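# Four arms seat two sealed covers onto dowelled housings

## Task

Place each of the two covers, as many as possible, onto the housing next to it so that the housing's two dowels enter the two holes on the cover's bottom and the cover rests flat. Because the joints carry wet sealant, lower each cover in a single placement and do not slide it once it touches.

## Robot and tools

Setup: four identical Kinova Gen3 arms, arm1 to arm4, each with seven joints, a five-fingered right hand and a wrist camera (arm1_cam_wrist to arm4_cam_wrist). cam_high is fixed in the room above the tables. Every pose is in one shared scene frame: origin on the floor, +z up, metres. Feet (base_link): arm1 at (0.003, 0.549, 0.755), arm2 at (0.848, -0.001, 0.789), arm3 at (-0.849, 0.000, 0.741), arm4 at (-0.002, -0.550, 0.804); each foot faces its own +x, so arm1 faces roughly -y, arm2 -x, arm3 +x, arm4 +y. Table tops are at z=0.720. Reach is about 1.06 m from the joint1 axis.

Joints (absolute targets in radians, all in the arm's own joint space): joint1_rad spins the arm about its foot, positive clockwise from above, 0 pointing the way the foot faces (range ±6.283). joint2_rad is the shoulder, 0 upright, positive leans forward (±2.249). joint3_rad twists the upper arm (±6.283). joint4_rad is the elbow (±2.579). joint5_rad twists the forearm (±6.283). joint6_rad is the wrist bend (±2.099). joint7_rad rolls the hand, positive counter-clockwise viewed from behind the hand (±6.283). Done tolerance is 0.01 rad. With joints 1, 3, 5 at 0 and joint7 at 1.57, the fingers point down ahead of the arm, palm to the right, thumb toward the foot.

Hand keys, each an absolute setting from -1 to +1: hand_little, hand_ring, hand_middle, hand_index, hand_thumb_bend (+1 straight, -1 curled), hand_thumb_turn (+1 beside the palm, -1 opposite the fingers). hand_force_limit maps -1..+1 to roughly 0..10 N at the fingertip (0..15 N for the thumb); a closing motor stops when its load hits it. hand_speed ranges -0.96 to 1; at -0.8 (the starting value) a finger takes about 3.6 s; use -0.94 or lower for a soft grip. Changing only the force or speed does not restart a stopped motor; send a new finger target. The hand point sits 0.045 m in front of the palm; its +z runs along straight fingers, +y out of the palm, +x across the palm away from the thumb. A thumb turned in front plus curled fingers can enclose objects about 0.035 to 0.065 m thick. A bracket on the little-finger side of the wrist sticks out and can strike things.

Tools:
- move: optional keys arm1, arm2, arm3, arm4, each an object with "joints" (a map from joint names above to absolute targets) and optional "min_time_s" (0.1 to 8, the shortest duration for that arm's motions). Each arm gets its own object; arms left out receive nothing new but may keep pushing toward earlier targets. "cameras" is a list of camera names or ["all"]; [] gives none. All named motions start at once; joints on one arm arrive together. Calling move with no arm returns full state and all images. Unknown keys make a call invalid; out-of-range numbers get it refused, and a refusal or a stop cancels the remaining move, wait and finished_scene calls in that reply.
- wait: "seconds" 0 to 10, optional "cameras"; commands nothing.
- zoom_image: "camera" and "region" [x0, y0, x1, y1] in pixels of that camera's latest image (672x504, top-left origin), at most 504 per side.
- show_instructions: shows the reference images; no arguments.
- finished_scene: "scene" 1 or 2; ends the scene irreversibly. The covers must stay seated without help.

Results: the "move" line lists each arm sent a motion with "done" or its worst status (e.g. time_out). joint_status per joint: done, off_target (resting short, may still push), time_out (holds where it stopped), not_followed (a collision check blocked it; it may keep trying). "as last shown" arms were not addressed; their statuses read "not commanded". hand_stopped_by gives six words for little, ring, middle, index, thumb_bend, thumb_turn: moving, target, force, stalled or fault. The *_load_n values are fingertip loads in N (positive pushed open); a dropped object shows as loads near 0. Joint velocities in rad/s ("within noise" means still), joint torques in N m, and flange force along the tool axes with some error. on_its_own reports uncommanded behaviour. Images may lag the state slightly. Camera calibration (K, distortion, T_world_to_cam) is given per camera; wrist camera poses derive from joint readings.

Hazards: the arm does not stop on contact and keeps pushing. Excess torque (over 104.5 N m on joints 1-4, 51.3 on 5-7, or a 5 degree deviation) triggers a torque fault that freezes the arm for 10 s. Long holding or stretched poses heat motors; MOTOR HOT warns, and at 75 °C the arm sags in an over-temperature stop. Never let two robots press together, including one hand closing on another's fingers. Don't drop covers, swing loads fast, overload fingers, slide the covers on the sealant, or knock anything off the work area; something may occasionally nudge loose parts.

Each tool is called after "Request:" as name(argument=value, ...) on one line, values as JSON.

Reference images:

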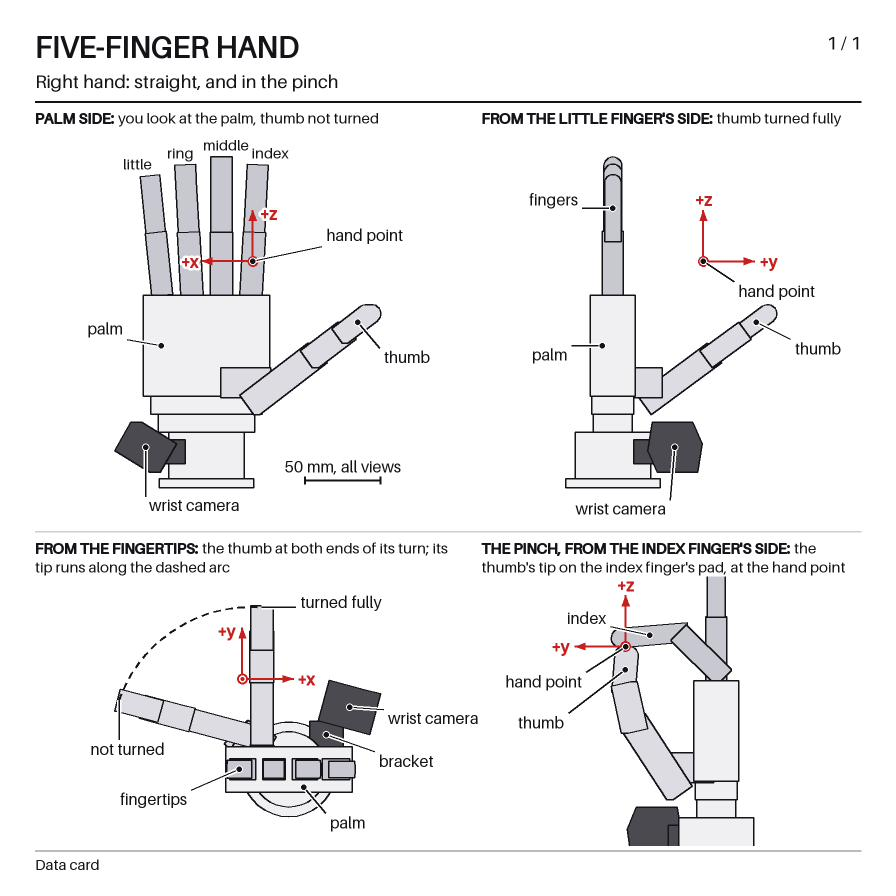

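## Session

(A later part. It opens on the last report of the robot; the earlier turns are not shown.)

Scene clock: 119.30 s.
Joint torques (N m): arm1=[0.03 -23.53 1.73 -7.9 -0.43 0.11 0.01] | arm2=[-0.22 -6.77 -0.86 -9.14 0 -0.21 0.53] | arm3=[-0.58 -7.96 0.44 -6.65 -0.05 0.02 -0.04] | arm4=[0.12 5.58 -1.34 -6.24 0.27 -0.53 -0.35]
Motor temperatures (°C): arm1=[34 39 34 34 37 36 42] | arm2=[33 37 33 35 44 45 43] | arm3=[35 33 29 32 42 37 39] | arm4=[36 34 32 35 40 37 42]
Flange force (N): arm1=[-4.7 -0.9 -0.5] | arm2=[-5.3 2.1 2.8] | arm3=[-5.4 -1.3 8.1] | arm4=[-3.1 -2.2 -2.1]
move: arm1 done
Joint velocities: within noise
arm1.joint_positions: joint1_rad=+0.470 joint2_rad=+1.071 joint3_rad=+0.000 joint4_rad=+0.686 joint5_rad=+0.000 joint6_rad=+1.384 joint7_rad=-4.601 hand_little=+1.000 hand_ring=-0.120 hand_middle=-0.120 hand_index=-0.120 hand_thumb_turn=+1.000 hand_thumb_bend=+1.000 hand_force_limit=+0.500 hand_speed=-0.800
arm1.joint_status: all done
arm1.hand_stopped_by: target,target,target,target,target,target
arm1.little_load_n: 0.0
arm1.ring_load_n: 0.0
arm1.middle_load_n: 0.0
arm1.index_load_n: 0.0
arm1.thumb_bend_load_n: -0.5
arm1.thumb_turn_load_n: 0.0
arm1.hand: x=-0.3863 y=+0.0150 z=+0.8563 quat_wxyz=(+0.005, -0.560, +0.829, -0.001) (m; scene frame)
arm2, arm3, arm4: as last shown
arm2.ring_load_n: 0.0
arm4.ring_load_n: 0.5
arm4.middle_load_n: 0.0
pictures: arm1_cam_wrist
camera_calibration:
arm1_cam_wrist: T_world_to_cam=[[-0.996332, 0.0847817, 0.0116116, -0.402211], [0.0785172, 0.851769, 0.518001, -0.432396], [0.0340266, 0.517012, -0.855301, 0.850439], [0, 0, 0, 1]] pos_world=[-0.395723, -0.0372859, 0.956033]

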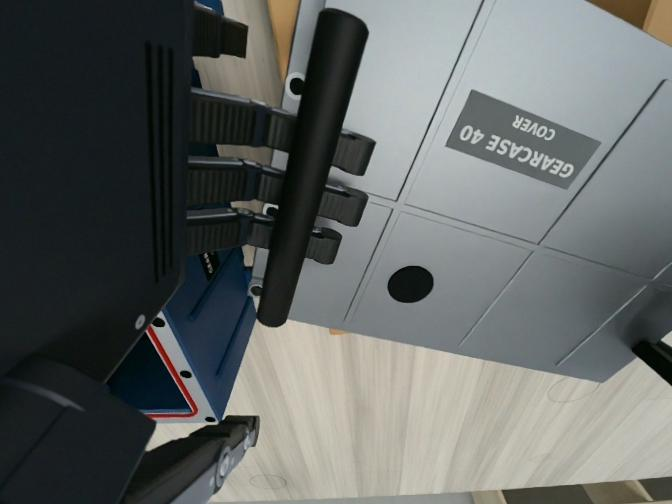

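Request:
move(arm1={"joints":{"joint2_rad":1.0731,"joint4_rad":0.6914,"joint6_rad":1.3771},"min_time_s":0.6}, cameras=[])

Request:
move(arm1={"joints":{"hand_ring":-0.4,"hand_middle":-0.4,"hand_index":-0.4,"hand_speed":-0.84}}, cameras=["arm1_cam_wrist"])

Scene clock: 121.73 s.
Joint torques (N m): arm1=[-0.07 -23.49 1.83 -7.98 -0.43 0.15 0.01] | arm2=[-0.21 -6.75 -0.89 -9.17 0 -0.19 0.51] | arm3=[-0.58 -7.95 0.52 -6.65 -0.04 0.01 -0.1] | arm4=[0.15 5.61 -1.36 -6.22 0.27 -0.55 -0.34]
Motor temperatures (°C): arm1=[34 39 34 34 37 36 42] | arm2=[33 37 33 35 44 45 43] | arm3=[35 33 29 32 42 37 39] | arm4=[36 34 32 35 40 37 42]
Flange force (N): arm1=[-5.7 -0.9 -0.3] | arm2=[-5.3 2.2 3.0] | arm3=[-5.5 -1.1 8.0] | arm4=[-3.2 -2.3 -2.2]
move: arm1 done
Joint velocities: within noise
arm1.joint_positions: joint1_rad=+0.470 joint2_rad=+1.073 joint3_rad=+0.000 joint4_rad=+0.691 joint5_rad=+0.000 joint6_rad=+1.377 joint7_rad=-4.601 hand_little=+1.000 hand_ring=-0.120 hand_middle=-0.120 hand_index=-0.120 hand_thumb_turn=+1.000 hand_thumb_bend=+1.000 hand_force_limit=+0.500 hand_speed=-0.800
arm1.joint_status: all done
arm1.hand_stopped_by: target,target,target,target,target,target
arm1.little_load_n: 0.0
arm1.ring_load_n: 0.0
arm1.middle_load_n: 0.0
arm1.index_load_n: 0.0
arm1.thumb_bend_load_n: 0.0
arm1.thumb_turn_load_n: 0.0
arm1.hand: x=-0.3863 y=+0.0151 z=+0.8534 quat_wxyz=(+0.005, -0.560, +0.829, -0.001) (m; scene frame)
arm2, arm3, arm4: as last shown
arm4.little_load_n: -0.5
arm4.ring_load_n: 0.0
arm4.index_load_n: 0.5
pictures: none
No camera images: "cameras" was empty.

Scene clock: 122.83 s.
Joint torques (N m): arm1=[-1.38 -27.89 1.27 -9.73 -0.71 0.43 -0.08] | arm2=[-0.23 -6.81 -0.86 -9.23 0.03 -0.18 0.54] | arm3=[-1.02 -9.38 0.03 -7.29 -0.17 0.09 -0.06] | arm4=[0.09 5.57 -1.38 -6.23 0.27 -0.56 -0.34]
Motor temperatures (°C): arm1=[34 39 34 34 37 36 42] | arm2=[33 37 33 35 44 45 43] | arm3=[35 33 29 32 42 37 39] | arm4=[36 34 32 35 40 37 42]
Flange force (N): arm1=[-5.2 1.2 6.4] | arm2=[-5.4 2.1 3.2] | arm3=[-5.7 1.0 14.3] | arm4=[-3.2 -2.2 -2.2]
move: arm1 done
Joint velocities: within noise
arm1.joint_positions: joint1_rad=+0.470 joint2_rad=+1.073 joint3_rad=+0.000 joint4_rad=+0.691 joint5_rad=+0.000 joint6_rad=+1.377 joint7_rad=-4.601 hand_little=+1.000 hand_ring=-0.400 hand_middle=-0.400 hand_index=-0.399 hand_thumb_turn=+1.000 hand_thumb_bend=+1.000 hand_force_limit=+0.500 hand_speed=-0.840
arm1.joint_status: all done
arm1.hand_stopped_by: target,target,target,target,target,target
arm1.little_load_n: 0.0
arm1.ring_load_n: 1.0
arm1.middle_load_n: 1.0
arm1.index_load_n: 6.0
arm1.thumb_bend_load_n: 0.0
arm1.thumb_turn_load_n: 0.0
arm1.hand: x=-0.3863 y=+0.0151 z=+0.8534 quat_wxyz=(+0.005, -0.560, +0.829, -0.001) (m; scene frame)
arm2, arm3, arm4: as last shown
arm3.ring_load_n: 4.0
arm3.middle_load_n: 0.5
arm3.index_load_n: 0.5
arm3.hand: x=-0.6217 y=+0.0719 z=+0.8455 quat_wxyz=(-0.001, +0.829, +0.559, +0.008) (m; scene frame)
arm4.little_load_n: 0.0
arm4.middle_load_n: 0.5
arm4.index_load_n: 0.0
pictures: arm1_cam_wrist
camera_calibration:
arm1_cam_wrist: T_world_to_cam=[[-0.99632, 0.0849197, 0.0115873, -0.402142], [0.0786195, 0.851712, 0.518079, -0.430879], [0.0341261, 0.517084, -0.855254, 0.847871], [0, 0, 0, 1]] pos_world=[-0.395722, -0.0372863, 0.953034]

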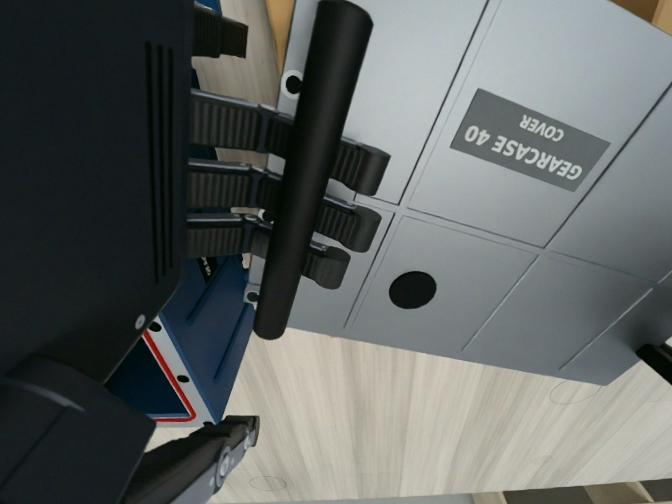

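Request:
move(arm1={"joints":{"joint1_rad":0.4704,"joint2_rad":1.0469,"joint4_rad":0.4544,"joint6_rad":1.6403},"min_time_s":2.0}, arm3={"joints":{"joint1_rad":-0.6981,"joint2_rad":-0.0737,"joint4_rad":2.2809,"joint6_rad":0.9344},"min_time_s":2.0}, arm4={"joints":{"joint1_rad":0.6},"min_time_s":2.0}, cameras=["cam_high","arm1_cam_wrist"])

Scene clock: 130.00 s.
Joint torques (N m): arm1=[-3.19 -28.21 0.32 -10.04 -1.58 0.47 -0.14] | arm2=[-0.15 -6.71 -0.91 -9.13 0.02 -0.21 0.5] | arm3=[-1.29 -7.46 -0.49 -10.01 -0.87 0.73 -0.23] | arm4=[0.13 5.72 -1.25 -6.15 0.24 -0.53 -0.36]
Motor temperatures (°C): arm1=[34 40 34 34 37 36 42] | arm2=[33 37 33 35 44 45 43] | arm3=[35 33 29 32 42 37 39] | arm4=[36 34 32 35 40 37 42]
Flange force (N): arm1=no reading | arm2=[-5.4 2.2 2.8] | arm3=[-2.9 3.6 15.7] | arm4=[-3.1 -2.1 -2.3]
move: arm1 done; arm3 done; arm4 done
Joint velocities: within noise
arm1.joint_positions: joint1_rad=+0.470 joint2_rad=+1.047 joint3_rad=+0.000 joint4_rad=+0.454 joint5_rad=+0.000 joint6_rad=+1.640 joint7_rad=-4.601 hand_little=+1.000 hand_ring=-0.399 hand_middle=-0.400 hand_index=-0.399 hand_thumb_turn=+1.000 hand_thumb_bend=+1.000 hand_force_limit=+0.500 hand_speed=-0.840
arm1.joint_status: all done
arm1.hand_stopped_by: target,target,target,target,target,target
arm1.little_load_n: 0.0
arm1.ring_load_n: 3.5
arm1.middle_load_n: 1.5
arm1.index_load_n: 3.5
arm1.thumb_bend_load_n: 0.0
arm1.thumb_turn_load_n: 0.0
arm1.hand: x=-0.3871 y=+0.0151 z=+0.9454 quat_wxyz=(+0.005, -0.560, +0.829, -0.001) (m; scene frame)
arm2: as last shown
arm3.joint_positions: joint1_rad=-0.698 joint2_rad=-0.074 joint3_rad=+0.000 joint4_rad=+2.281 joint5_rad=+0.000 joint6_rad=+0.934 joint7_rad=+2.051 hand_little=+1.000 hand_ring=-0.399 hand_middle=-0.400 hand_index=-0.400 hand_thumb_turn=+1.000 hand_thumb_bend=+1.000 hand_force_limit=+0.500 hand_speed=-0.840
arm3.joint_status: all done
arm3.hand_stopped_by: target,target,target,target,target,target
arm3.little_load_n: 0.5
arm3.ring_load_n: 3.0
arm3.middle_load_n: 1.0
arm3.index_load_n: 2.0
arm3.thumb_bend_load_n: 0.0
arm3.thumb_turn_load_n: 0.0
arm3.hand: x=-0.6225 y=+0.0713 z=+0.9400 quat_wxyz=(-0.001, +0.829, +0.559, +0.008) (m; scene frame)
arm4.joint_positions: joint1_rad=+0.600 joint2_rad=-0.700 joint3_rad=+0.000 joint4_rad=+1.600 joint5_rad=+0.000 joint6_rad=+1.900 joint7_rad=-2.551 hand_little=+1.000 hand_ring=-0.150 hand_middle=-0.150 hand_index=-0.150 hand_thumb_turn=+1.000 hand_thumb_bend=+1.000 hand_force_limit=+0.500 hand_speed=-0.800
arm4.joint_status: all done
arm4.hand_stopped_by: target,target,target,target,target,target
arm4.little_load_n: 0.0
arm4.ring_load_n: 0.0
arm4.middle_load_n: 0.0
arm4.index_load_n: 0.0
arm4.thumb_bend_load_n: 0.0
arm4.thumb_turn_load_n: 0.0
arm4.hand: x=+0.0950 y=-0.4405 z=+1.3250 quat_wxyz=(-0.100, -0.021, -0.985, -0.138) (m; scene frame)
pictures: arm1_cam_wrist, cam_high
camera_calibration:
arm1_cam_wrist: T_world_to_cam=[[-0.996324, 0.0848671, 0.0116622, -0.404087], [0.0786165, 0.851761, 0.517999, -0.478395], [0.0340277, 0.517012, -0.855302, 0.926589], [0, 0, 0, 1]] pos_world=[-0.396522, -0.0372859, 1.04503]

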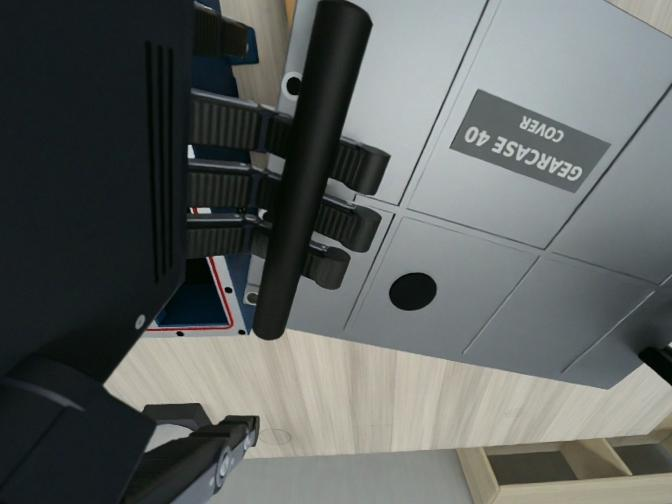

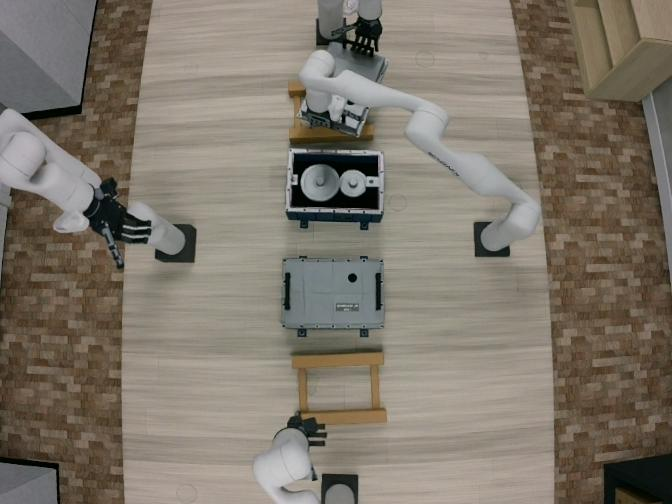

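Request:
move(arm1={"joints":{"joint1_rad":0.4343,"joint2_rad":0.8530,"joint4_rad":0.8651,"joint6_rad":1.4235,"joint7_rad":-4.4272},"min_time_s":1.7}, arm3={"joints":{"joint1_rad":-0.5019,"joint2_rad":-0.0879,"joint4_rad":2.2930,"joint6_rad":0.9365,"joint7_rad":2.4572},"min_time_s":1.7}, cameras=[])

Request:
move(arm1={"joints":{"joint1_rad":0.4019,"joint2_rad":0.6976,"joint4_rad":1.1752,"joint6_rad":1.2688,"joint7_rad":-4.1978},"min_time_s":1.7}, arm3={"joints":{"joint1_rad":-0.2354,"joint2_rad":-0.0514,"joint4_rad":2.2614,"joint6_rad":0.9316,"joint7_rad":2.9855},"min_time_s":1.7}, cameras=["cam_high","arm1_cam_wrist","arm3_cam_wrist"])

Scene clock: 134.67 s.
Joint torques (N m): arm1=[-5.14 -25.61 -1.76 -9.32 -2.66 0.98 -0.11] | arm2=[-0.28 -6.75 -0.9 -9.18 -0.02 -0.2 0.49] | arm3=[-1.48 -6.89 -0.66 -8 -1.22 1.86 -0.24] | arm4=[0.08 5.79 -1.32 -6.18 0.27 -0.56 -0.36]
Motor temperatures (°C): arm1=[34 40 34 34 37 36 42] | arm2=[33 37 33 35 44 45 43] | arm3=[35 33 29 32 42 37 39] | arm4=[36 34 32 35 40 37 42]
Flange force (N): arm1=[-3.8 7.3 7.3] | arm2=[-5.3 2.4 2.9] | arm3=[-2.4 6.2 15.3] | arm4=[-3.0 -2.4 -2.3]
move: arm1 done; arm3 done
Joint velocities: within noise
arm1.joint_positions: joint1_rad=+0.434 joint2_rad=+0.853 joint3_rad=+0.000 joint4_rad=+0.865 joint5_rad=+0.000 joint6_rad=+1.423 joint7_rad=-4.427 hand_little=+1.000 hand_ring=-0.399 hand_middle=-0.400 hand_index=-0.399 hand_thumb_turn=+1.000 hand_thumb_bend=+1.000 hand_force_limit=+0.500 hand_speed=-0.840
arm1.joint_status: all done
arm1.hand_stopped_by: target,target,target,target,target,target
arm1.little_load_n: 0.0
arm1.ring_load_n: 3.0
arm1.middle_load_n: 2.0
arm1.index_load_n: 4.5
arm1.thumb_bend_load_n: 0.0
arm1.thumb_turn_load_n: 0.0
arm1.hand: x=-0.3532 y=+0.0376 z=+0.9440 quat_wxyz=(+0.005, -0.643, +0.766, -0.002) (m; scene frame)
arm2, arm4: as last shown
arm3.joint_positions: joint1_rad=-0.502 joint2_rad=-0.088 joint3_rad=+0.000 joint4_rad=+2.293 joint5_rad=+0.000 joint6_rad=+0.936 joint7_rad=+2.457 hand_little=+1.000 hand_ring=-0.399 hand_middle=-0.400 hand_index=-0.400 hand_thumb_turn=+1.000 hand_thumb_bend=+1.000 hand_force_limit=+0.500 hand_speed=-0.840
arm3.joint_status: all done
arm3.hand_stopped_by: target,target,target,target,target,target
arm3.little_load_n: -0.5
arm3.ring_load_n: 2.0
arm3.middle_load_n: 1.0
arm3.index_load_n: 3.0
arm3.thumb_bend_load_n: 0.0
arm3.thumb_turn_load_n: 0.0
arm3.hand: x=-0.5969 y=+0.0404 z=+0.9400 quat_wxyz=(+0.000, +0.766, +0.643, +0.008) (m; scene frame)
pictures: none
No camera images: "cameras" was empty.

Scene clock: 136.70 s.
Joint torques (N m): arm1=[-4.08 -22.84 -1.53 -8.16 -2.31 1.41 -0.17] | arm2=[-0.2 -6.68 -0.92 -9.15 0.02 -0.2 0.51] | arm3=[-0.5 -7.76 0.4 -7.24 -0.3 2.26 -0.22] | arm4=[0.06 5.67 -1.27 -6.23 0.27 -0.55 -0.35]
Motor temperatures (°C): arm1=[34 40 34 34 37 36 42] | arm2=[33 37 33 35 44 45 43] | arm3=[35 33 29 32 42 37 39] | arm4=[36 34 32 35 40 37 42]
Flange force (N): arm1=[-2.2 7.0 6.8] | arm2=[-5.5 2.3 2.8] | arm3=[-0.3 5.0 15.2] | arm4=[-3.0 -2.1 -2.1]
move: arm1 done; arm3 done
Joint velocities: within noise
arm1.joint_positions: joint1_rad=+0.402 joint2_rad=+0.698 joint3_rad=+0.000 joint4_rad=+1.175 joint5_rad=+0.000 joint6_rad=+1.269 joint7_rad=-4.198 hand_little=+1.000 hand_ring=-0.399 hand_middle=-0.400 hand_index=-0.399 hand_thumb_turn=+1.000 hand_thumb_bend=+1.000 hand_force_limit=+0.500 hand_speed=-0.840
arm1.joint_status: all done
arm1.hand_stopped_by: target,target,target,target,target,target
arm1.little_load_n: 0.0
arm1.ring_load_n: 3.0
arm1.middle_load_n: 2.5
arm1.index_load_n: 5.0
arm1.thumb_bend_load_n: 0.0
arm1.thumb_turn_load_n: 0.0
arm1.hand: x=-0.3201 y=+0.0651 z=+0.9428 quat_wxyz=(+0.004, -0.738, +0.675, -0.003) (m; scene frame)
arm2, arm4: as last shown
arm3.joint_positions: joint1_rad=-0.235 joint2_rad=-0.051 joint3_rad=+0.000 joint4_rad=+2.261 joint5_rad=+0.000 joint6_rad=+0.932 joint7_rad=+2.985 hand_little=+1.000 hand_ring=-0.399 hand_middle=-0.400 hand_index=-0.400 hand_thumb_turn=+1.000 hand_thumb_bend=+1.000 hand_force_limit=+0.500 hand_speed=-0.840
arm3.joint_status: all done
arm3.hand_stopped_by: target,target,target,target,target,target
arm3.little_load_n: -0.5
arm3.ring_load_n: 1.5
arm3.middle_load_n: 0.5
arm3.index_load_n: 3.0
arm3.thumb_bend_load_n: 0.0
arm3.thumb_turn_load_n: 0.5
arm3.hand: x=-0.5592 y=+0.0034 z=+0.9400 quat_wxyz=(+0.001, +0.676, +0.737, +0.008) (m; scene frame)
pictures: arm1_cam_wrist, arm3_cam_wrist, cam_high
camera_calibration:
arm1_cam_wrist: T_world_to_cam=[[-0.92623, -0.3768, 0.0109506, -0.288364], [-0.317988, 0.796602, 0.51411, -0.644653], [-0.20244, 0.472701, -0.857655, 0.825653], [0, 0, 0, 1]] pos_world=[-0.304938, 0.014589, 1.04271]
arm3_cam_wrist: T_world_to_cam=[[0.94945, 0.313416, -0.0177578, 0.546751], [0.279293, -0.817547, 0.5036, -0.314035], [0.143318, -0.483103, -0.863754, 1.01009], [0, 0, 0, 1]] pos_world=[-0.57617, 0.0598801, 1.04033]

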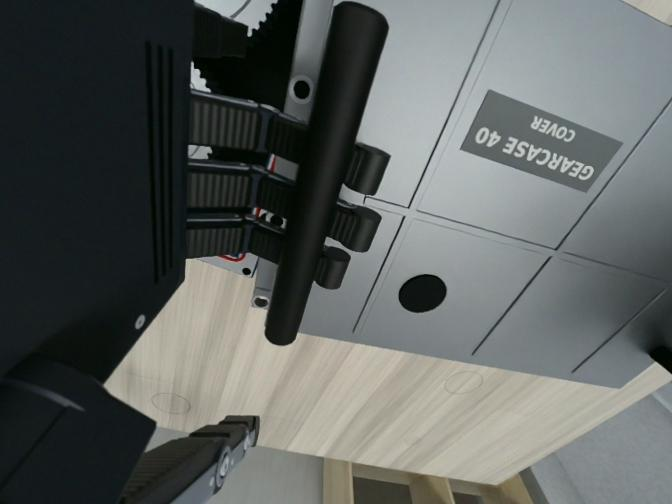

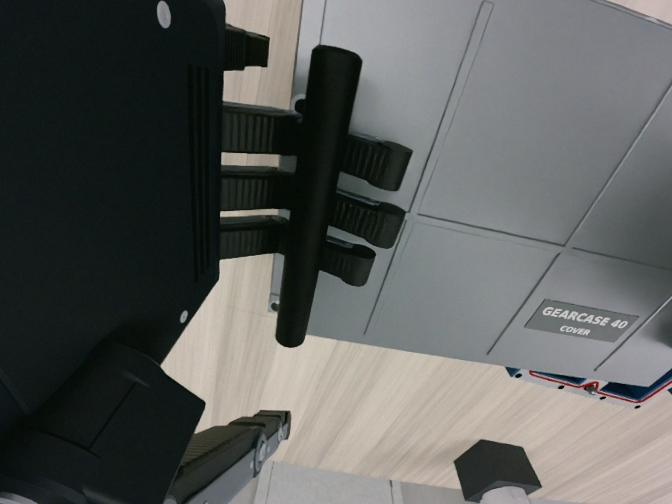

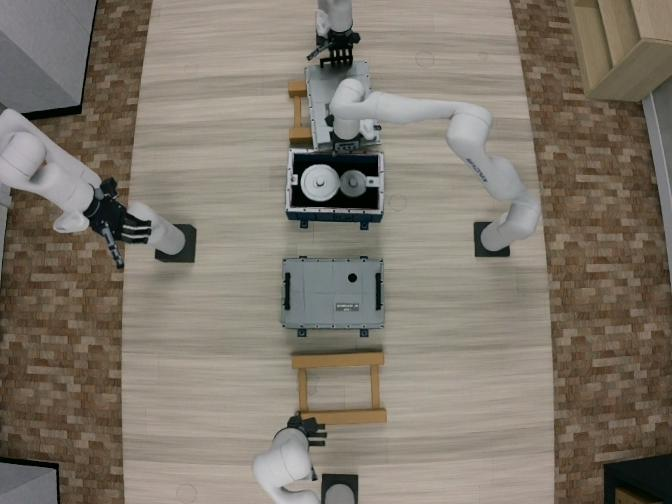

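Request:
move(arm1={"joints":{"joint1_rad":0.3769,"joint2_rad":0.5804,"joint4_rad":1.3970,"joint6_rad":1.1642,"joint7_rad":-3.9610},"min_time_s":1.7}, arm3={"joints":{"joint1_rad":-0.0025,"joint2_rad":0.0564,"joint4_rad":2.1541,"joint6_rad":0.9311,"joint7_rad":3.4802},"min_time_s":1.7}, cameras=[])

Request:
move(arm1={"joints":{"joint1_rad":0.3640,"joint2_rad":0.4875,"joint4_rad":1.5638,"joint6_rad":1.0903,"joint7_rad":-3.7121},"min_time_s":1.7}, arm3={"joints":{"joint1_rad":0.1472,"joint2_rad":0.2002,"joint4_rad":1.9817,"joint6_rad":0.9597,"joint7_rad":3.8917},"min_time_s":1.7}, cameras=[])

Request:
move(arm1={"joints":{"joint1_rad":0.3553,"joint2_rad":0.4142,"joint4_rad":1.6892,"joint6_rad":1.0382,"joint7_rad":-3.4590},"min_time_s":1.7}, arm3={"joints":{"joint1_rad":0.2256,"joint2_rad":0.3739,"joint4_rad":1.7319,"joint6_rad":1.0358,"joint7_rad":4.2319},"min_time_s":1.7}, cameras=["cam_high","arm1_cam_wrist","arm3_cam_wrist"])

Scene clock: 141.83 s.
Joint torques (N m): arm1=[-3.1 -20.4 -1.04 -7.07 -1.93 1.77 -0.15] | arm2=[-0.25 -6.67 -0.87 -9.12 0.03 -0.21 0.55] | arm3=[0.63 -10.27 1.46 -7.51 0.56 2.06 -0.19] | arm4=[0.06 5.69 -1.34 -6.22 0.26 -0.55 -0.37]
Motor temperatures (°C): arm1=[34 40 34 34 37 36 42] | arm2=[33 37 33 35 44 45 43] | arm3=[35 33 29 32 42 37 39] | arm4=[36 34 32 35 40 37 42]
Flange force (N): arm1=[-1.5 6.8 6.6] | arm2=[-5.4 2.2 2.7] | arm3=[1.5 4.4 14.7] | arm4=[-3.2 -2.3 -2.1]
move: arm1 done; arm3 done
Joint velocities: within noise
arm1.joint_positions: joint1_rad=+0.377 joint2_rad=+0.580 joint3_rad=+0.000 joint4_rad=+1.397 joint5_rad=+0.000 joint6_rad=+1.164 joint7_rad=-3.961 hand_little=+1.000 hand_ring=-0.399 hand_middle=-0.400 hand_index=-0.399 hand_thumb_turn=+1.000 hand_thumb_bend=+1.000 hand_force_limit=+0.500 hand_speed=-0.840
arm1.joint_status: all done
arm1.hand_stopped_by: target,target,target,target,target,target
arm1.little_load_n: 0.0
arm1.ring_load_n: 3.5
arm1.middle_load_n: 3.0
arm1.index_load_n: 5.0
arm1.thumb_bend_load_n: 0.0
arm1.thumb_turn_load_n: 0.0
arm1.hand: x=-0.2918 y=+0.0886 z=+0.9417 quat_wxyz=(+0.004, -0.819, +0.573, -0.003) (m; scene frame)
arm2.joint_positions: joint1_rad=-0.455 joint2_rad=+0.000 joint3_rad=+0.000 joint4_rad=+1.600 joint5_rad=+0.000 joint6_rad=+1.542 joint7_rad=+1.148 hand_little=+1.000 hand_ring=-0.150 hand_middle=-0.150 hand_index=-0.150 hand_thumb_turn=+1.000 hand_thumb_bend=+1.000 hand_force_limit=+0.500 hand_speed=-0.800
arm2.joint_status: not commanded
arm2.hand_stopped_by: target,target,target,target,target,target
arm2.little_load_n: 0.0
arm2.ring_load_n: 0.0
arm2.middle_load_n: 0.0
arm2.index_load_n: 0.0
arm2.thumb_bend_load_n: 0.0
arm2.thumb_turn_load_n: 0.0
arm2.hand: x=+0.5812 y=-0.0441 z=+1.1627 quat_wxyz=(+0.001, +0.008, +1.000, +0.002) (m; scene frame)
arm3.joint_positions: joint1_rad=-0.002 joint2_rad=+0.056 joint3_rad=+0.000 joint4_rad=+2.154 joint5_rad=+0.000 joint6_rad=+0.931 joint7_rad=+3.480 hand_little=+1.000 hand_ring=-0.399 hand_middle=-0.400 hand_index=-0.400 hand_thumb_turn=+1.000 hand_thumb_bend=+1.000 hand_force_limit=+0.500 hand_speed=-0.840
arm3.joint_status: all done
arm3.hand_stopped_by: target,target,target,target,target,target
arm3.little_load_n: 0.0
arm3.ring_load_n: 2.0
arm3.middle_load_n: 1.0
arm3.index_load_n: 2.5
arm3.thumb_bend_load_n: 0.0
arm3.thumb_turn_load_n: 0.0
arm3.hand: x=-0.5085 y=-0.0330 z=+0.9400 quat_wxyz=(+0.002, +0.574, +0.819, +0.008) (m; scene frame)
arm4: as last shown
arm4.middle_load_n: 0.5
pictures: none
No camera images: "cameras" was empty.

Scene clock: 143.87 s.
Joint torques (N m): arm1=[-2.17 -18.41 -0.37 -6.14 -1.55 2.01 -0.1] | arm2=[-0.24 -6.73 -0.94 -9.14 0.01 -0.21 0.54] | arm3=[1.6 -13.92 2.6 -8.53 1.18 1.58 -0.16] | arm4=[0.09 5.66 -1.3 -6.16 0.26 -0.58 -0.36]
Motor temperatures (°C): arm1=[34 40 34 34 37 36 42] | arm2=[33 37 33 35 44 45 43] | arm3=[35 33 29 32 42 37 39] | arm4=[36 34 32 35 40 37 42]
Flange force (N): arm1=[-0.9 6.8 6.5] | arm2=[-5.3 2.3 2.8] | arm3=[2.9 4.6 14.3] | arm4=[-3.2 -2.1 -2.5]
move: arm1 done; arm3 done
Joint velocities: within noise
arm1.joint_positions: joint1_rad=+0.364 joint2_rad=+0.487 joint3_rad=+0.000 joint4_rad=+1.564 joint5_rad=+0.000 joint6_rad=+1.090 joint7_rad=-3.712 hand_little=+1.000 hand_ring=-0.399 hand_middle=-0.400 hand_index=-0.399 hand_thumb_turn=+1.000 hand_thumb_bend=+1.000 hand_force_limit=+0.500 hand_speed=-0.840
arm1.joint_status: all done
arm1.hand_stopped_by: target,target,target,target,target,target
arm1.little_load_n: 0.0
arm1.ring_load_n: 4.5
arm1.middle_load_n: 3.5
arm1.index_load_n: 4.5
arm1.thumb_bend_load_n: 0.0
arm1.thumb_turn_load_n: 0.0
arm1.hand: x=-0.2691 y=+0.1085 z=+0.9409 quat_wxyz=(+0.003, -0.887, +0.461, -0.004) (m; scene frame)
arm2, arm4: as last shown
arm2.index_load_n: 0.5
arm3.joint_positions: joint1_rad=+0.147 joint2_rad=+0.200 joint3_rad=+0.000 joint4_rad=+1.982 joint5_rad=+0.000 joint6_rad=+0.960 joint7_rad=+3.892 hand_little=+1.000 hand_ring=-0.399 hand_middle=-0.400 hand_index=-0.400 hand_thumb_turn=+1.000 hand_thumb_bend=+1.000 hand_force_limit=+0.500 hand_speed=-0.840
arm3.joint_status: all done
arm3.hand_stopped_by: target,target,target,target,target,target
arm3.little_load_n: 0.0
arm3.ring_load_n: 2.0
arm3.middle_load_n: 1.0
arm3.index_load_n: 2.0
arm3.thumb_bend_load_n: 0.0
arm3.thumb_turn_load_n: 0.0
arm3.hand: x=-0.4504 y=-0.0654 z=+0.9399 quat_wxyz=(+0.003, +0.462, +0.887, +0.007) (m; scene frame)
arm4.middle_load_n: 0.0
arm4.index_load_n: 0.5
pictures: none
No camera images: "cameras" was empty.

Scene clock: 145.90 s.
Joint torques (N m): arm1=[-1.24 -16.67 0.3 -5.18 -1.18 2.42 -0.04] | arm2=[-0.2 -6.84 -0.93 -9.08 0.03 -0.2 0.53] | arm3=[3.03 -18.25 3.89 -9.88 1.72 1.1 -0.08] | arm4=[0.11 5.7 -1.34 -6.18 0.26 -0.56 -0.34]
Motor temperatures (°C): arm1=[34 40 34 34 37 36 42] | arm2=[33 37 33 35 44 45 43] | arm3=[35 33 29 32 42 37 39] | arm4=[36 34 32 35 40 37 42]
Flange force (N): arm1=[-0.3 7.2 6.5] | arm2=[-4.9 2.1 2.6] | arm3=[4.9 6.2 13.8] | arm4=[-3.2 -2.3 -2.3]
move: arm1 done; arm3 done
Joint velocities: within noise
arm1.joint_positions: joint1_rad=+0.355 joint2_rad=+0.414 joint3_rad=+0.000 joint4_rad=+1.689 joint5_rad=+0.000 joint6_rad=+1.038 joint7_rad=-3.459 hand_little=+1.000 hand_ring=-0.399 hand_middle=-0.400 hand_index=-0.399 hand_thumb_turn=+1.000 hand_thumb_bend=+1.000 hand_force_limit=+0.500 hand_speed=-0.840
arm1.joint_status: all done
arm1.hand_stopped_by: target,target,target,target,target,target
arm1.little_load_n: 0.0
arm1.ring_load_n: 4.5
arm1.middle_load_n: 3.0
arm1.index_load_n: 3.5
arm1.thumb_bend_load_n: 0.0
arm1.thumb_turn_load_n: 0.0
arm1.hand: x=-0.2474 y=+0.1229 z=+0.9402 quat_wxyz=(+0.003, -0.940, +0.342, -0.004) (m; scene frame)
arm2, arm4: as last shown
arm2.index_load_n: 0.0
arm2.thumb_bend_load_n: -0.5
arm3.joint_positions: joint1_rad=+0.226 joint2_rad=+0.374 joint3_rad=+0.000 joint4_rad=+1.732 joint5_rad=+0.000 joint6_rad=+1.036 joint7_rad=+4.232 hand_little=+1.000 hand_ring=-0.399 hand_middle=-0.400 hand_index=-0.400 hand_thumb_turn=+1.000 hand_thumb_bend=+1.000 hand_force_limit=+0.500 hand_speed=-0.840
arm3.joint_status: all done
arm3.hand_stopped_by: target,target,target,target,target,target
arm3.little_load_n: 0.0
arm3.ring_load_n: 3.0
arm3.middle_load_n: 1.0
arm3.index_load_n: 2.0
arm3.thumb_bend_load_n: 0.0
arm3.thumb_turn_load_n: 0.0
arm3.hand: x=-0.3807 y=-0.0923 z=+0.9399 quat_wxyz=(+0.004, +0.342, +0.940, +0.007) (m; scene frame)
arm4.index_load_n: 0.0
pictures: arm1_cam_wrist, arm3_cam_wrist, cam_high
camera_calibration:
arm1_cam_wrist: T_world_to_cam=[[-0.38861, -0.921288, 0.0144861, -0.00272704], [-0.790539, 0.341453, 0.508387, -0.721818], [-0.473318, 0.186113, -0.861007, 0.782181], [0, 0, 0, 1]] pos_world=[-0.201465, 0.0983803, 1.04047]
arm3_cam_wrist: T_world_to_cam=[[0.450035, 0.892828, -0.0180424, 0.270909], [0.770012, -0.377738, 0.514193, -0.224563], [0.452271, -0.245298, -0.857484, 1.07194], [0, 0, 0, 1]] pos_world=[-0.433809, -0.0637572, 1.03953]

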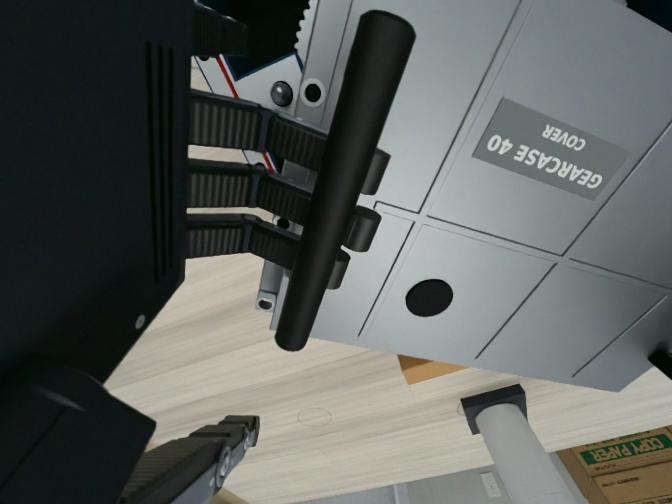

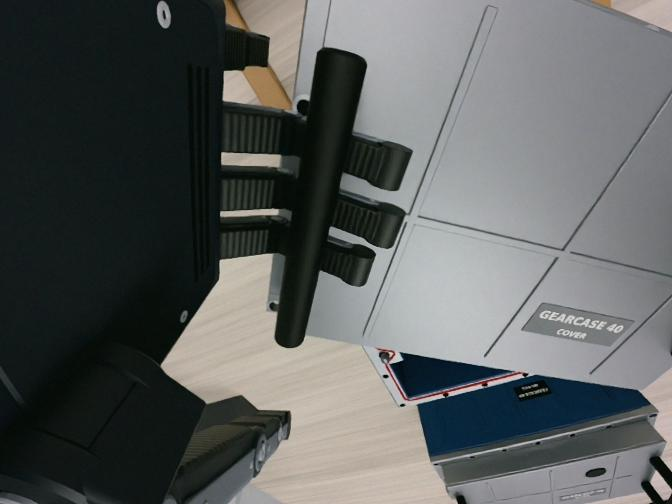

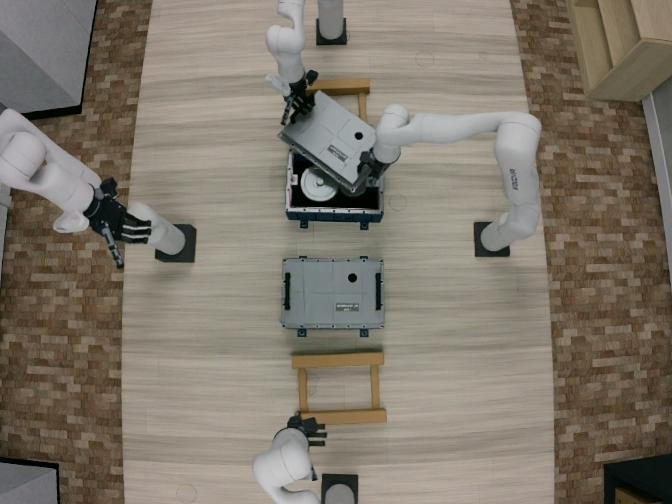

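Request:
move(arm1={"joints":{"joint1_rad":0.3733,"joint2_rad":0.3914,"joint4_rad":1.7262,"joint6_rad":1.0240,"joint7_rad":-3.1792},"min_time_s":1.9}, arm3={"joints":{"joint1_rad":0.2574,"joint2_rad":0.5642,"joint4_rad":1.4143,"joint6_rad":1.1631,"joint7_rad":4.5255},"min_time_s":1.9}, cameras=["arm1_cam_wrist"])

Request:
move(arm1={"joints":{"joint1_rad":0.3664,"joint2_rad":0.3670,"joint4_rad":1.7658,"joint6_rad":1.0088,"joint7_rad":-2.9592},"min_time_s":1.9}, arm3={"joints":{"joint1_rad":0.2562,"joint2_rad":0.7706,"joint4_rad":1.0306,"joint6_rad":1.3404,"joint7_rad":4.7512},"min_time_s":1.9}, cameras=["cam_high","arm1_cam_wrist","arm3_cam_wrist"])

Scene clock: 151.77 s.
Joint torques (N m): arm1=[0.14 -16.84 1.71 -8.77 -0.37 0.02 -0.09] | arm2=[-0.28 -6.72 -0.83 -9.23 -0.05 -0.18 0.54] | arm3=[-0.23 -23.14 0.91 -12.53 -0.06 -0.17 -0.06] | arm4=[0.08 5.73 -1.33 -6.2 0.24 -0.58 -0.39]
Motor temperatures (°C): arm1=[34 40 34 34 37 36 42] | arm2=[33 37 33 35 44 45 43] | arm3=[35 33 29 32 42 37 39] | arm4=[36 34 32 35 40 37 42]
Flange force (N): arm1=[0.9 -1.0 6.6] | arm2=[-5.6 2.2 3.2] | arm3=[7.2 -1.1 13.8] | arm4=[-3.2 -2.4 -2.3]
move: arm1 done; arm3 done
Joint velocities: within noise
arm1.joint_positions: joint1_rad=+0.373 joint2_rad=+0.391 joint3_rad=+0.000 joint4_rad=+1.726 joint5_rad=+0.000 joint6_rad=+1.024 joint7_rad=-3.179 hand_little=+1.000 hand_ring=-0.399 hand_middle=-0.400 hand_index=-0.399 hand_thumb_turn=+1.000 hand_thumb_bend=+1.000 hand_force_limit=+0.500 hand_speed=-0.840
arm1.joint_status: all done
arm1.hand_stopped_by: target,target,target,target,target,target
arm1.little_load_n: 0.0
arm1.ring_load_n: 3.5
arm1.middle_load_n: 2.5
arm1.index_load_n: 4.5
arm1.thumb_bend_load_n: 0.0
arm1.thumb_turn_load_n: 0.0
arm1.hand: x=-0.2413 y=+0.1213 z=+0.9402 quat_wxyz=(+0.002, -0.976, +0.216, -0.004) (m; scene frame)
arm2, arm4: as last shown
arm2.thumb_bend_load_n: 0.0
arm3.joint_positions: joint1_rad=+0.257 joint2_rad=+0.564 joint3_rad=+0.000 joint4_rad=+1.414 joint5_rad=+0.000 joint6_rad=+1.163 joint7_rad=+4.525 hand_little=+1.000 hand_ring=-0.399 hand_middle=-0.400 hand_index=-0.400 hand_thumb_turn=+1.000 hand_thumb_bend=+1.000 hand_force_limit=+0.500 hand_speed=-0.840
arm3.joint_status: all done
arm3.hand_stopped_by: target,target,target,target,target,target
arm3.little_load_n: 0.0
arm3.ring_load_n: 1.5
arm3.middle_load_n: 0.0
arm3.index_load_n: 2.0
arm3.thumb_bend_load_n: 0.0
arm3.thumb_turn_load_n: 0.0
arm3.hand: x=-0.3068 y=-0.1121 z=+0.9401 quat_wxyz=(+0.005, +0.217, +0.976, +0.006) (m; scene frame)
pictures: arm1_cam_wrist
camera_calibration:
arm1_cam_wrist: T_world_to_cam=[[-0.137034, -0.990426, 0.0166861, 0.065272], [-0.852535, 0.126499, 0.507131, -0.704201], [-0.504386, 0.0552687, -0.861708, 0.794381], [0, 0, 0, 1]] pos_world=[-0.190737, 0.109824, 1.04056]

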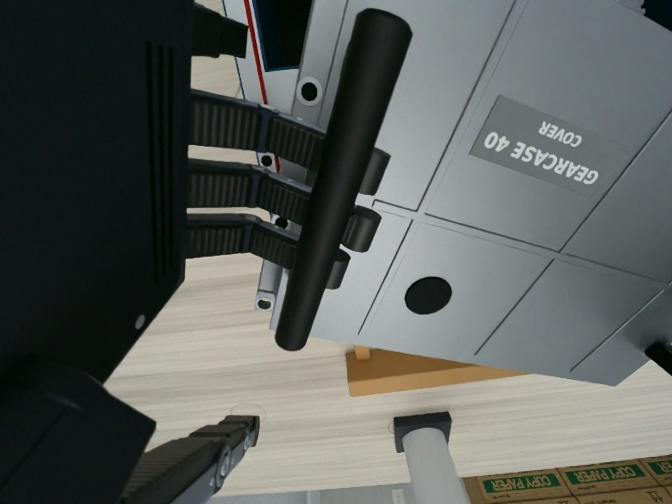

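Scene clock: 154.00 s.
Joint torques (N m): arm1=[0.64 -15.83 2.15 -5.88 -0.14 1.81 0] | arm2=[-0.24 -6.73 -0.92 -9.12 -0.07 -0.19 0.52] | arm3=[3.57 -27.38 3.96 -13.26 1.72 -0.2 -0.15] | arm4=[0.12 5.66 -1.33 -6.24 0.27 -0.57 -0.35]
Motor temperatures (°C): arm1=[34 41 34 34 37 36 42] | arm2=[33 37 33 35 44 45 43] | arm3=[35 33 29 32 42 37 39] | arm4=[36 34 32 35 40 37 42]
Flange force (N): arm1=[1.1 5.4 6.6] | arm2=[-5.2 2.3 2.8] | arm3=[10.5 7.0 14.3] | arm4=[-3.2 -2.2 -2.1]
move: arm1 done; arm3 done
Joint velocities: within noise
arm1.joint_positions: joint1_rad=+0.366 joint2_rad=+0.367 joint3_rad=+0.000 joint4_rad=+1.766 joint5_rad=+0.000 joint6_rad=+1.009 joint7_rad=-2.959 hand_little=+1.000 hand_ring=-0.400 hand_middle=-0.400 hand_index=-0.399 hand_thumb_turn=+1.000 hand_thumb_bend=+1.000 hand_force_limit=+0.500 hand_speed=-0.840
arm1.joint_status: all done
arm1.hand_stopped_by: target,target,target,target,target,target
arm1.little_load_n: 0.0
arm1.ring_load_n: 3.5
arm1.middle_load_n: 3.0
arm1.index_load_n: 5.5
arm1.thumb_bend_load_n: 0.0
arm1.thumb_turn_load_n: 0.0
arm1.hand: x=-0.2233 y=+0.1202 z=+0.9401 quat_wxyz=(+0.002, -0.995, +0.104, -0.005) (m; scene frame)
arm2, arm4: as last shown
arm3.joint_positions: joint1_rad=+0.256 joint2_rad=+0.771 joint3_rad=+0.000 joint4_rad=+1.031 joint5_rad=+0.000 joint6_rad=+1.340 joint7_rad=+4.751 hand_little=+1.000 hand_ring=-0.399 hand_middle=-0.400 hand_index=-0.400 hand_thumb_turn=+1.000 hand_thumb_bend=+1.000 hand_force_limit=+0.500 hand_speed=-0.840
arm3.joint_status: all done
arm3.hand_stopped_by: target,target,target,target,target,target
arm3.little_load_n: 0.0
arm3.ring_load_n: 1.0
arm3.middle_load_n: 0.0
arm3.index_load_n: 2.0
arm3.thumb_bend_load_n: 0.0
arm3.thumb_turn_load_n: 0.0
arm3.hand: x=-0.2344 y=-0.1216 z=+0.9401 quat_wxyz=(+0.006, +0.105, +0.994, +0.006) (m; scene frame)
arm4.thumb_bend_load_n: -0.5
pictures: arm1_cam_wrist, arm3_cam_wrist, cam_high
camera_calibration:
arm1_cam_wrist: T_world_to_cam=[[0.0893924, -0.995818, 0.0188329, 0.115868], [-0.859556, -0.0675805, 0.506553, -0.666326], [-0.503162, -0.0614699, -0.862003, 0.817986], [0, 0, 0, 1]] pos_world=[-0.171523, 0.120634, 1.04045]
arm3_cam_wrist: T_world_to_cam=[[-0.0216246, 0.999506, -0.0227857, 0.138162], [0.853965, 0.0303176, 0.519446, -0.284024], [0.519881, -0.00822538, -0.854199, 1.04042], [0, 0, 0, 1]] pos_world=[-0.295358, -0.120925, 1.03941]

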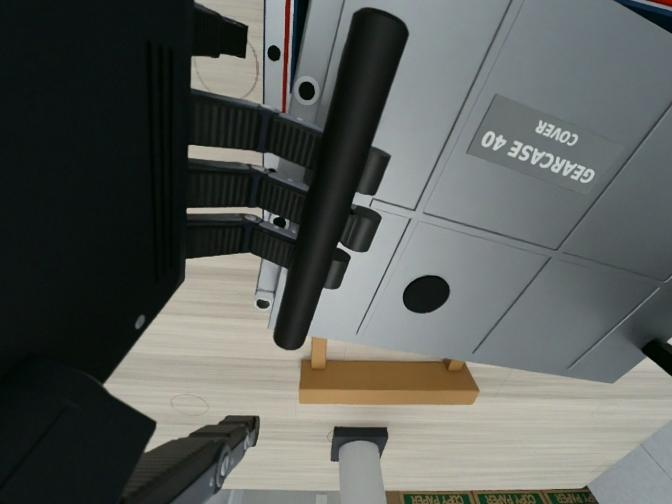

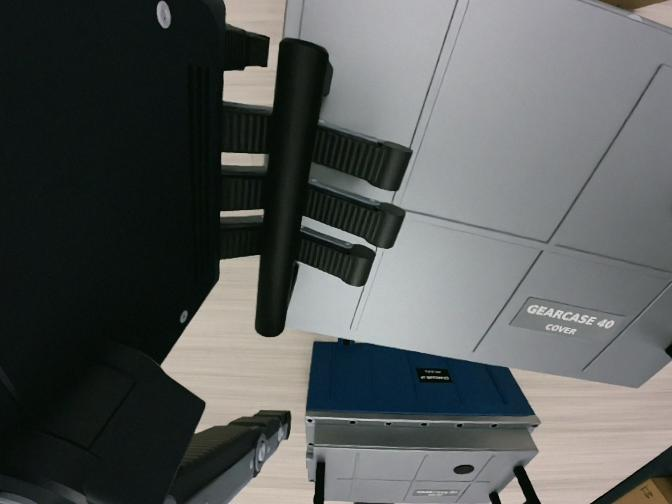

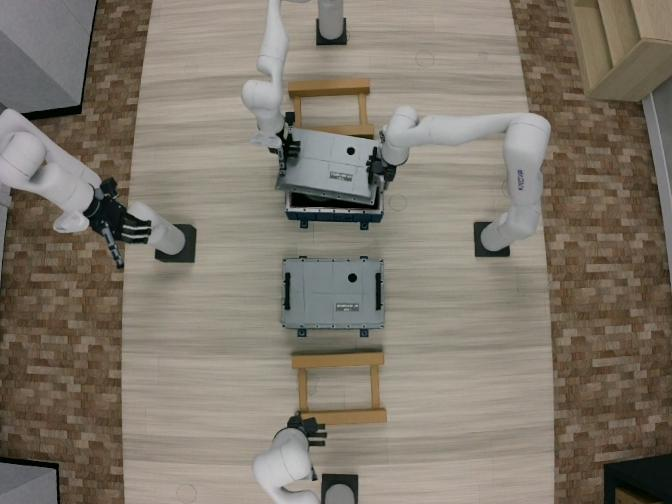

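Request:
zoom_image(camera="arm1_cam_wrist", region=[250, 20, 350, 180])

Request:
zoom_image(camera="arm1_cam_wrist", region=[230, 180, 330, 340])

Request:
zoom_image(camera="cam_high", region=[270, 110, 400, 240])

Scaled by 3.150 from the camera's 672x504 image, which has a finer 960x720 frame.

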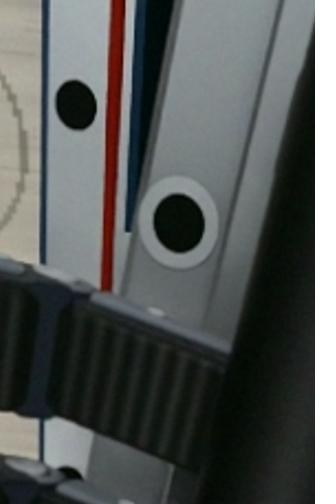

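Scaled by 3.150 from the camera's 672x504 image, which has a finer 960x720 frame.

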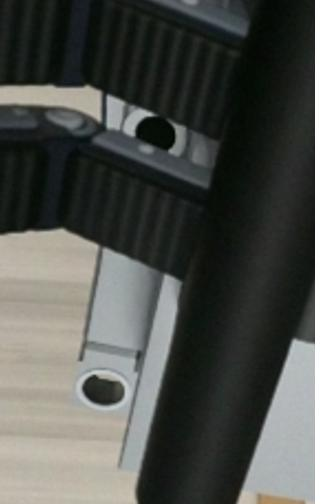

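Scaled by 3.877 from the camera's 672x504 image, which has a finer 960x720 frame.

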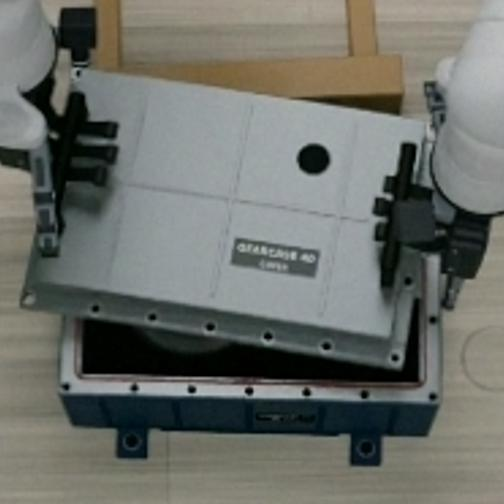

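Request:
move(arm1={"joints":{"joint1_rad":0.3474,"joint2_rad":0.3217,"joint4_rad":1.8549,"joint6_rad":0.9650,"joint7_rad":-2.8392},"min_time_s":2.0}, arm3={"joints":{"joint1_rad":0.2157,"joint2_rad":0.9631,"joint4_rad":0.6425,"joint6_rad":1.5360,"joint7_rad":4.8497},"min_time_s":2.0}, cameras=["cam_high","arm1_cam_wrist","arm3_cam_wrist"])

Request:
zoom_image(camera="cam_high", region=[275, 125, 395, 225])

Scene clock: 166.90 s.
Joint torques (N m): arm1=[0.28 -14.93 1.75 -7.51 -0.32 0.53 0.02] | arm2=[-0.15 -6.76 -0.89 -9.15 0.01 -0.21 0.55] | arm3=[1.1 -30.59 1.79 -13.52 0.49 -0.15 -0.02] | arm4=[0.1 5.71 -1.33 -6.2 0.27 -0.56 -0.36]
Motor temperatures (°C): arm1=[34 41 34 34 37 36 42] | arm2=[33 37 33 35 44 45 43] | arm3=[35 33 29 33 42 37 39] | arm4=[36 34 32 35 40 37 42]
Flange force (N): arm1=[1.3 1.5 6.4] | arm2=[-5.4 2.0 2.8] | arm3=[16.5 5.0 16.2] | arm4=[-3.1 -2.3 -2.2]
move: arm1 done; arm3 done
Joint velocities: within noise
arm1.joint_positions: joint1_rad=+0.347 joint2_rad=+0.322 joint3_rad=+0.000 joint4_rad=+1.855 joint5_rad=+0.000 joint6_rad=+0.965 joint7_rad=-2.839 hand_little=+1.000 hand_ring=-0.400 hand_middle=-0.400 hand_index=-0.399 hand_thumb_turn=+1.000 hand_thumb_bend=+1.000 hand_force_limit=+0.500 hand_speed=-0.840
arm1.joint_status: all done
arm1.hand_stopped_by: target,target,target,target,target,target
arm1.little_load_n: 0.0
arm1.ring_load_n: 3.0
arm1.middle_load_n: 2.5
arm1.index_load_n: 5.5
arm1.thumb_bend_load_n: 0.0
arm1.thumb_turn_load_n: 0.0
arm1.hand: x=-0.1992 y=+0.1352 z=+0.9353 quat_wxyz=(+0.002, -0.999, +0.035, -0.005) (m; scene frame)
arm2: as last shown
arm3.joint_positions: joint1_rad=+0.216 joint2_rad=+0.963 joint3_rad=+0.000 joint4_rad=+0.642 joint5_rad=+0.000 joint6_rad=+1.536 joint7_rad=+4.850 hand_little=+1.000 hand_ring=-0.399 hand_middle=-0.400 hand_index=-0.400 hand_thumb_turn=+1.000 hand_thumb_bend=+1.000 hand_force_limit=+0.500 hand_speed=-0.840
arm3.joint_status: all done
arm3.hand_stopped_by: target,target,target,target,target,target
arm3.little_load_n: 0.0
arm3.ring_load_n: 1.0
arm3.middle_load_n: 0.5
arm3.index_load_n: 2.0
arm3.thumb_bend_load_n: 0.0
arm3.thumb_turn_load_n: 0.0
arm3.hand: x=-0.1765 y=-0.1054 z=+0.9402 quat_wxyz=(+0.006, +0.035, +0.999, +0.005) (m; scene frame)
arm4.joint_positions: joint1_rad=+0.600 joint2_rad=-0.700 joint3_rad=+0.000 joint4_rad=+1.600 joint5_rad=+0.000 joint6_rad=+1.900 joint7_rad=-2.551 hand_little=+1.000 hand_ring=-0.150 hand_middle=-0.150 hand_index=-0.150 hand_thumb_turn=+1.000 hand_thumb_bend=+1.000 hand_force_limit=+0.500 hand_speed=-0.800
arm4.joint_status: not commanded
arm4.hand_stopped_by: target,target,target,target,target,target
arm4.little_load_n: 0.0
arm4.ring_load_n: 0.0
arm4.middle_load_n: 0.5
arm4.index_load_n: 0.5
arm4.thumb_bend_load_n: -0.5
arm4.thumb_turn_load_n: 0.0
arm4.hand: x=+0.0950 y=-0.4405 z=+1.3250 quat_wxyz=(-0.100, -0.021, -0.985, -0.138) (m; scene frame)
pictures: arm1_cam_wrist, arm3_cam_wrist, cam_high
camera_calibration:
arm1_cam_wrist: T_world_to_cam=[[0.22639, -0.973829, 0.0201304, 0.151903], [-0.842161, -0.185313, 0.506384, -0.622595], [-0.4894, -0.131593, -0.862073, 0.839301], [0, 0, 0, 1]] pos_world=[-0.14796, 0.142999, 1.03575]
arm3_cam_wrist: T_world_to_cam=[[-0.159758, 0.986846, -0.0247277, 0.0992374], [0.840733, 0.149147, 0.520503, -0.324841], [0.517345, 0.0623652, -0.853502, 1.01683], [0, 0, 0, 1]] pos_world=[-0.237092, -0.112898, 1.0394]

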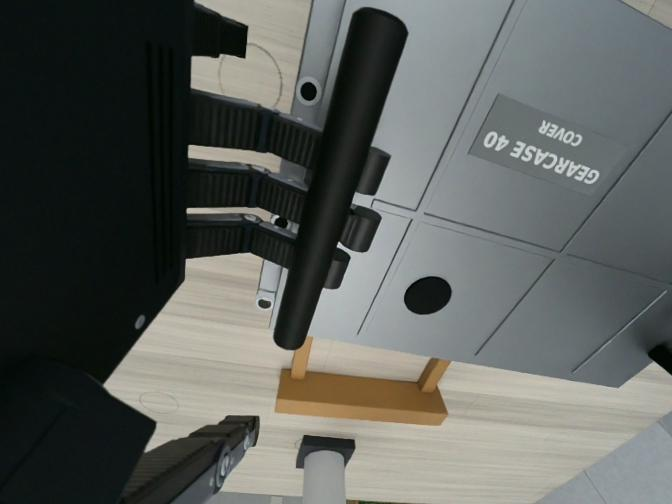

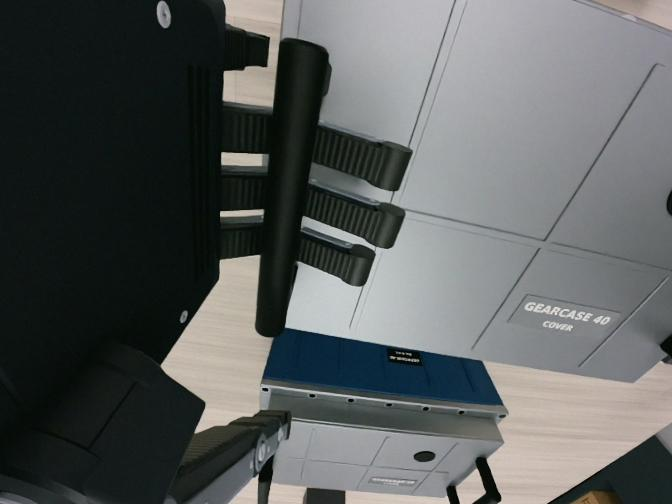

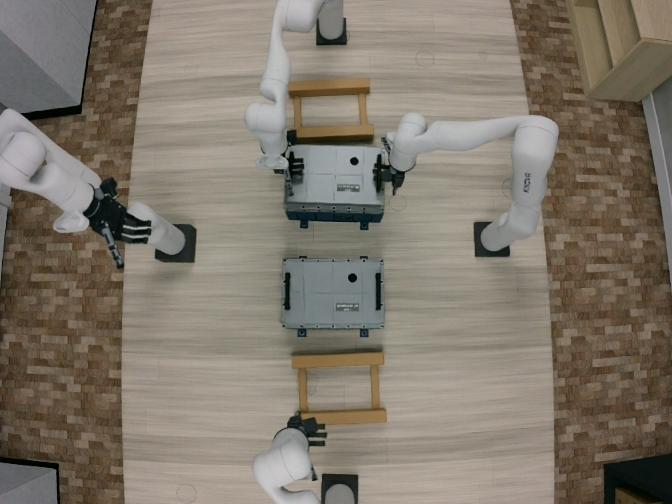

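Scaled by 4.200 from the camera's 672x504 image, which has a finer 960x720 frame.

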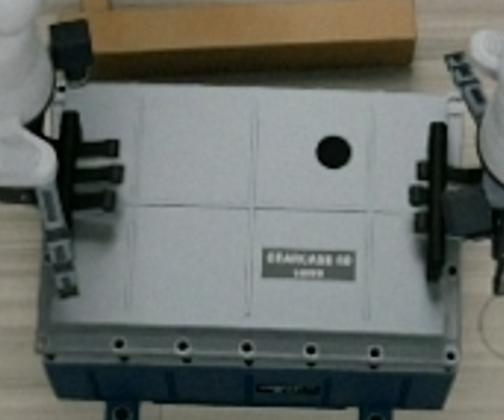

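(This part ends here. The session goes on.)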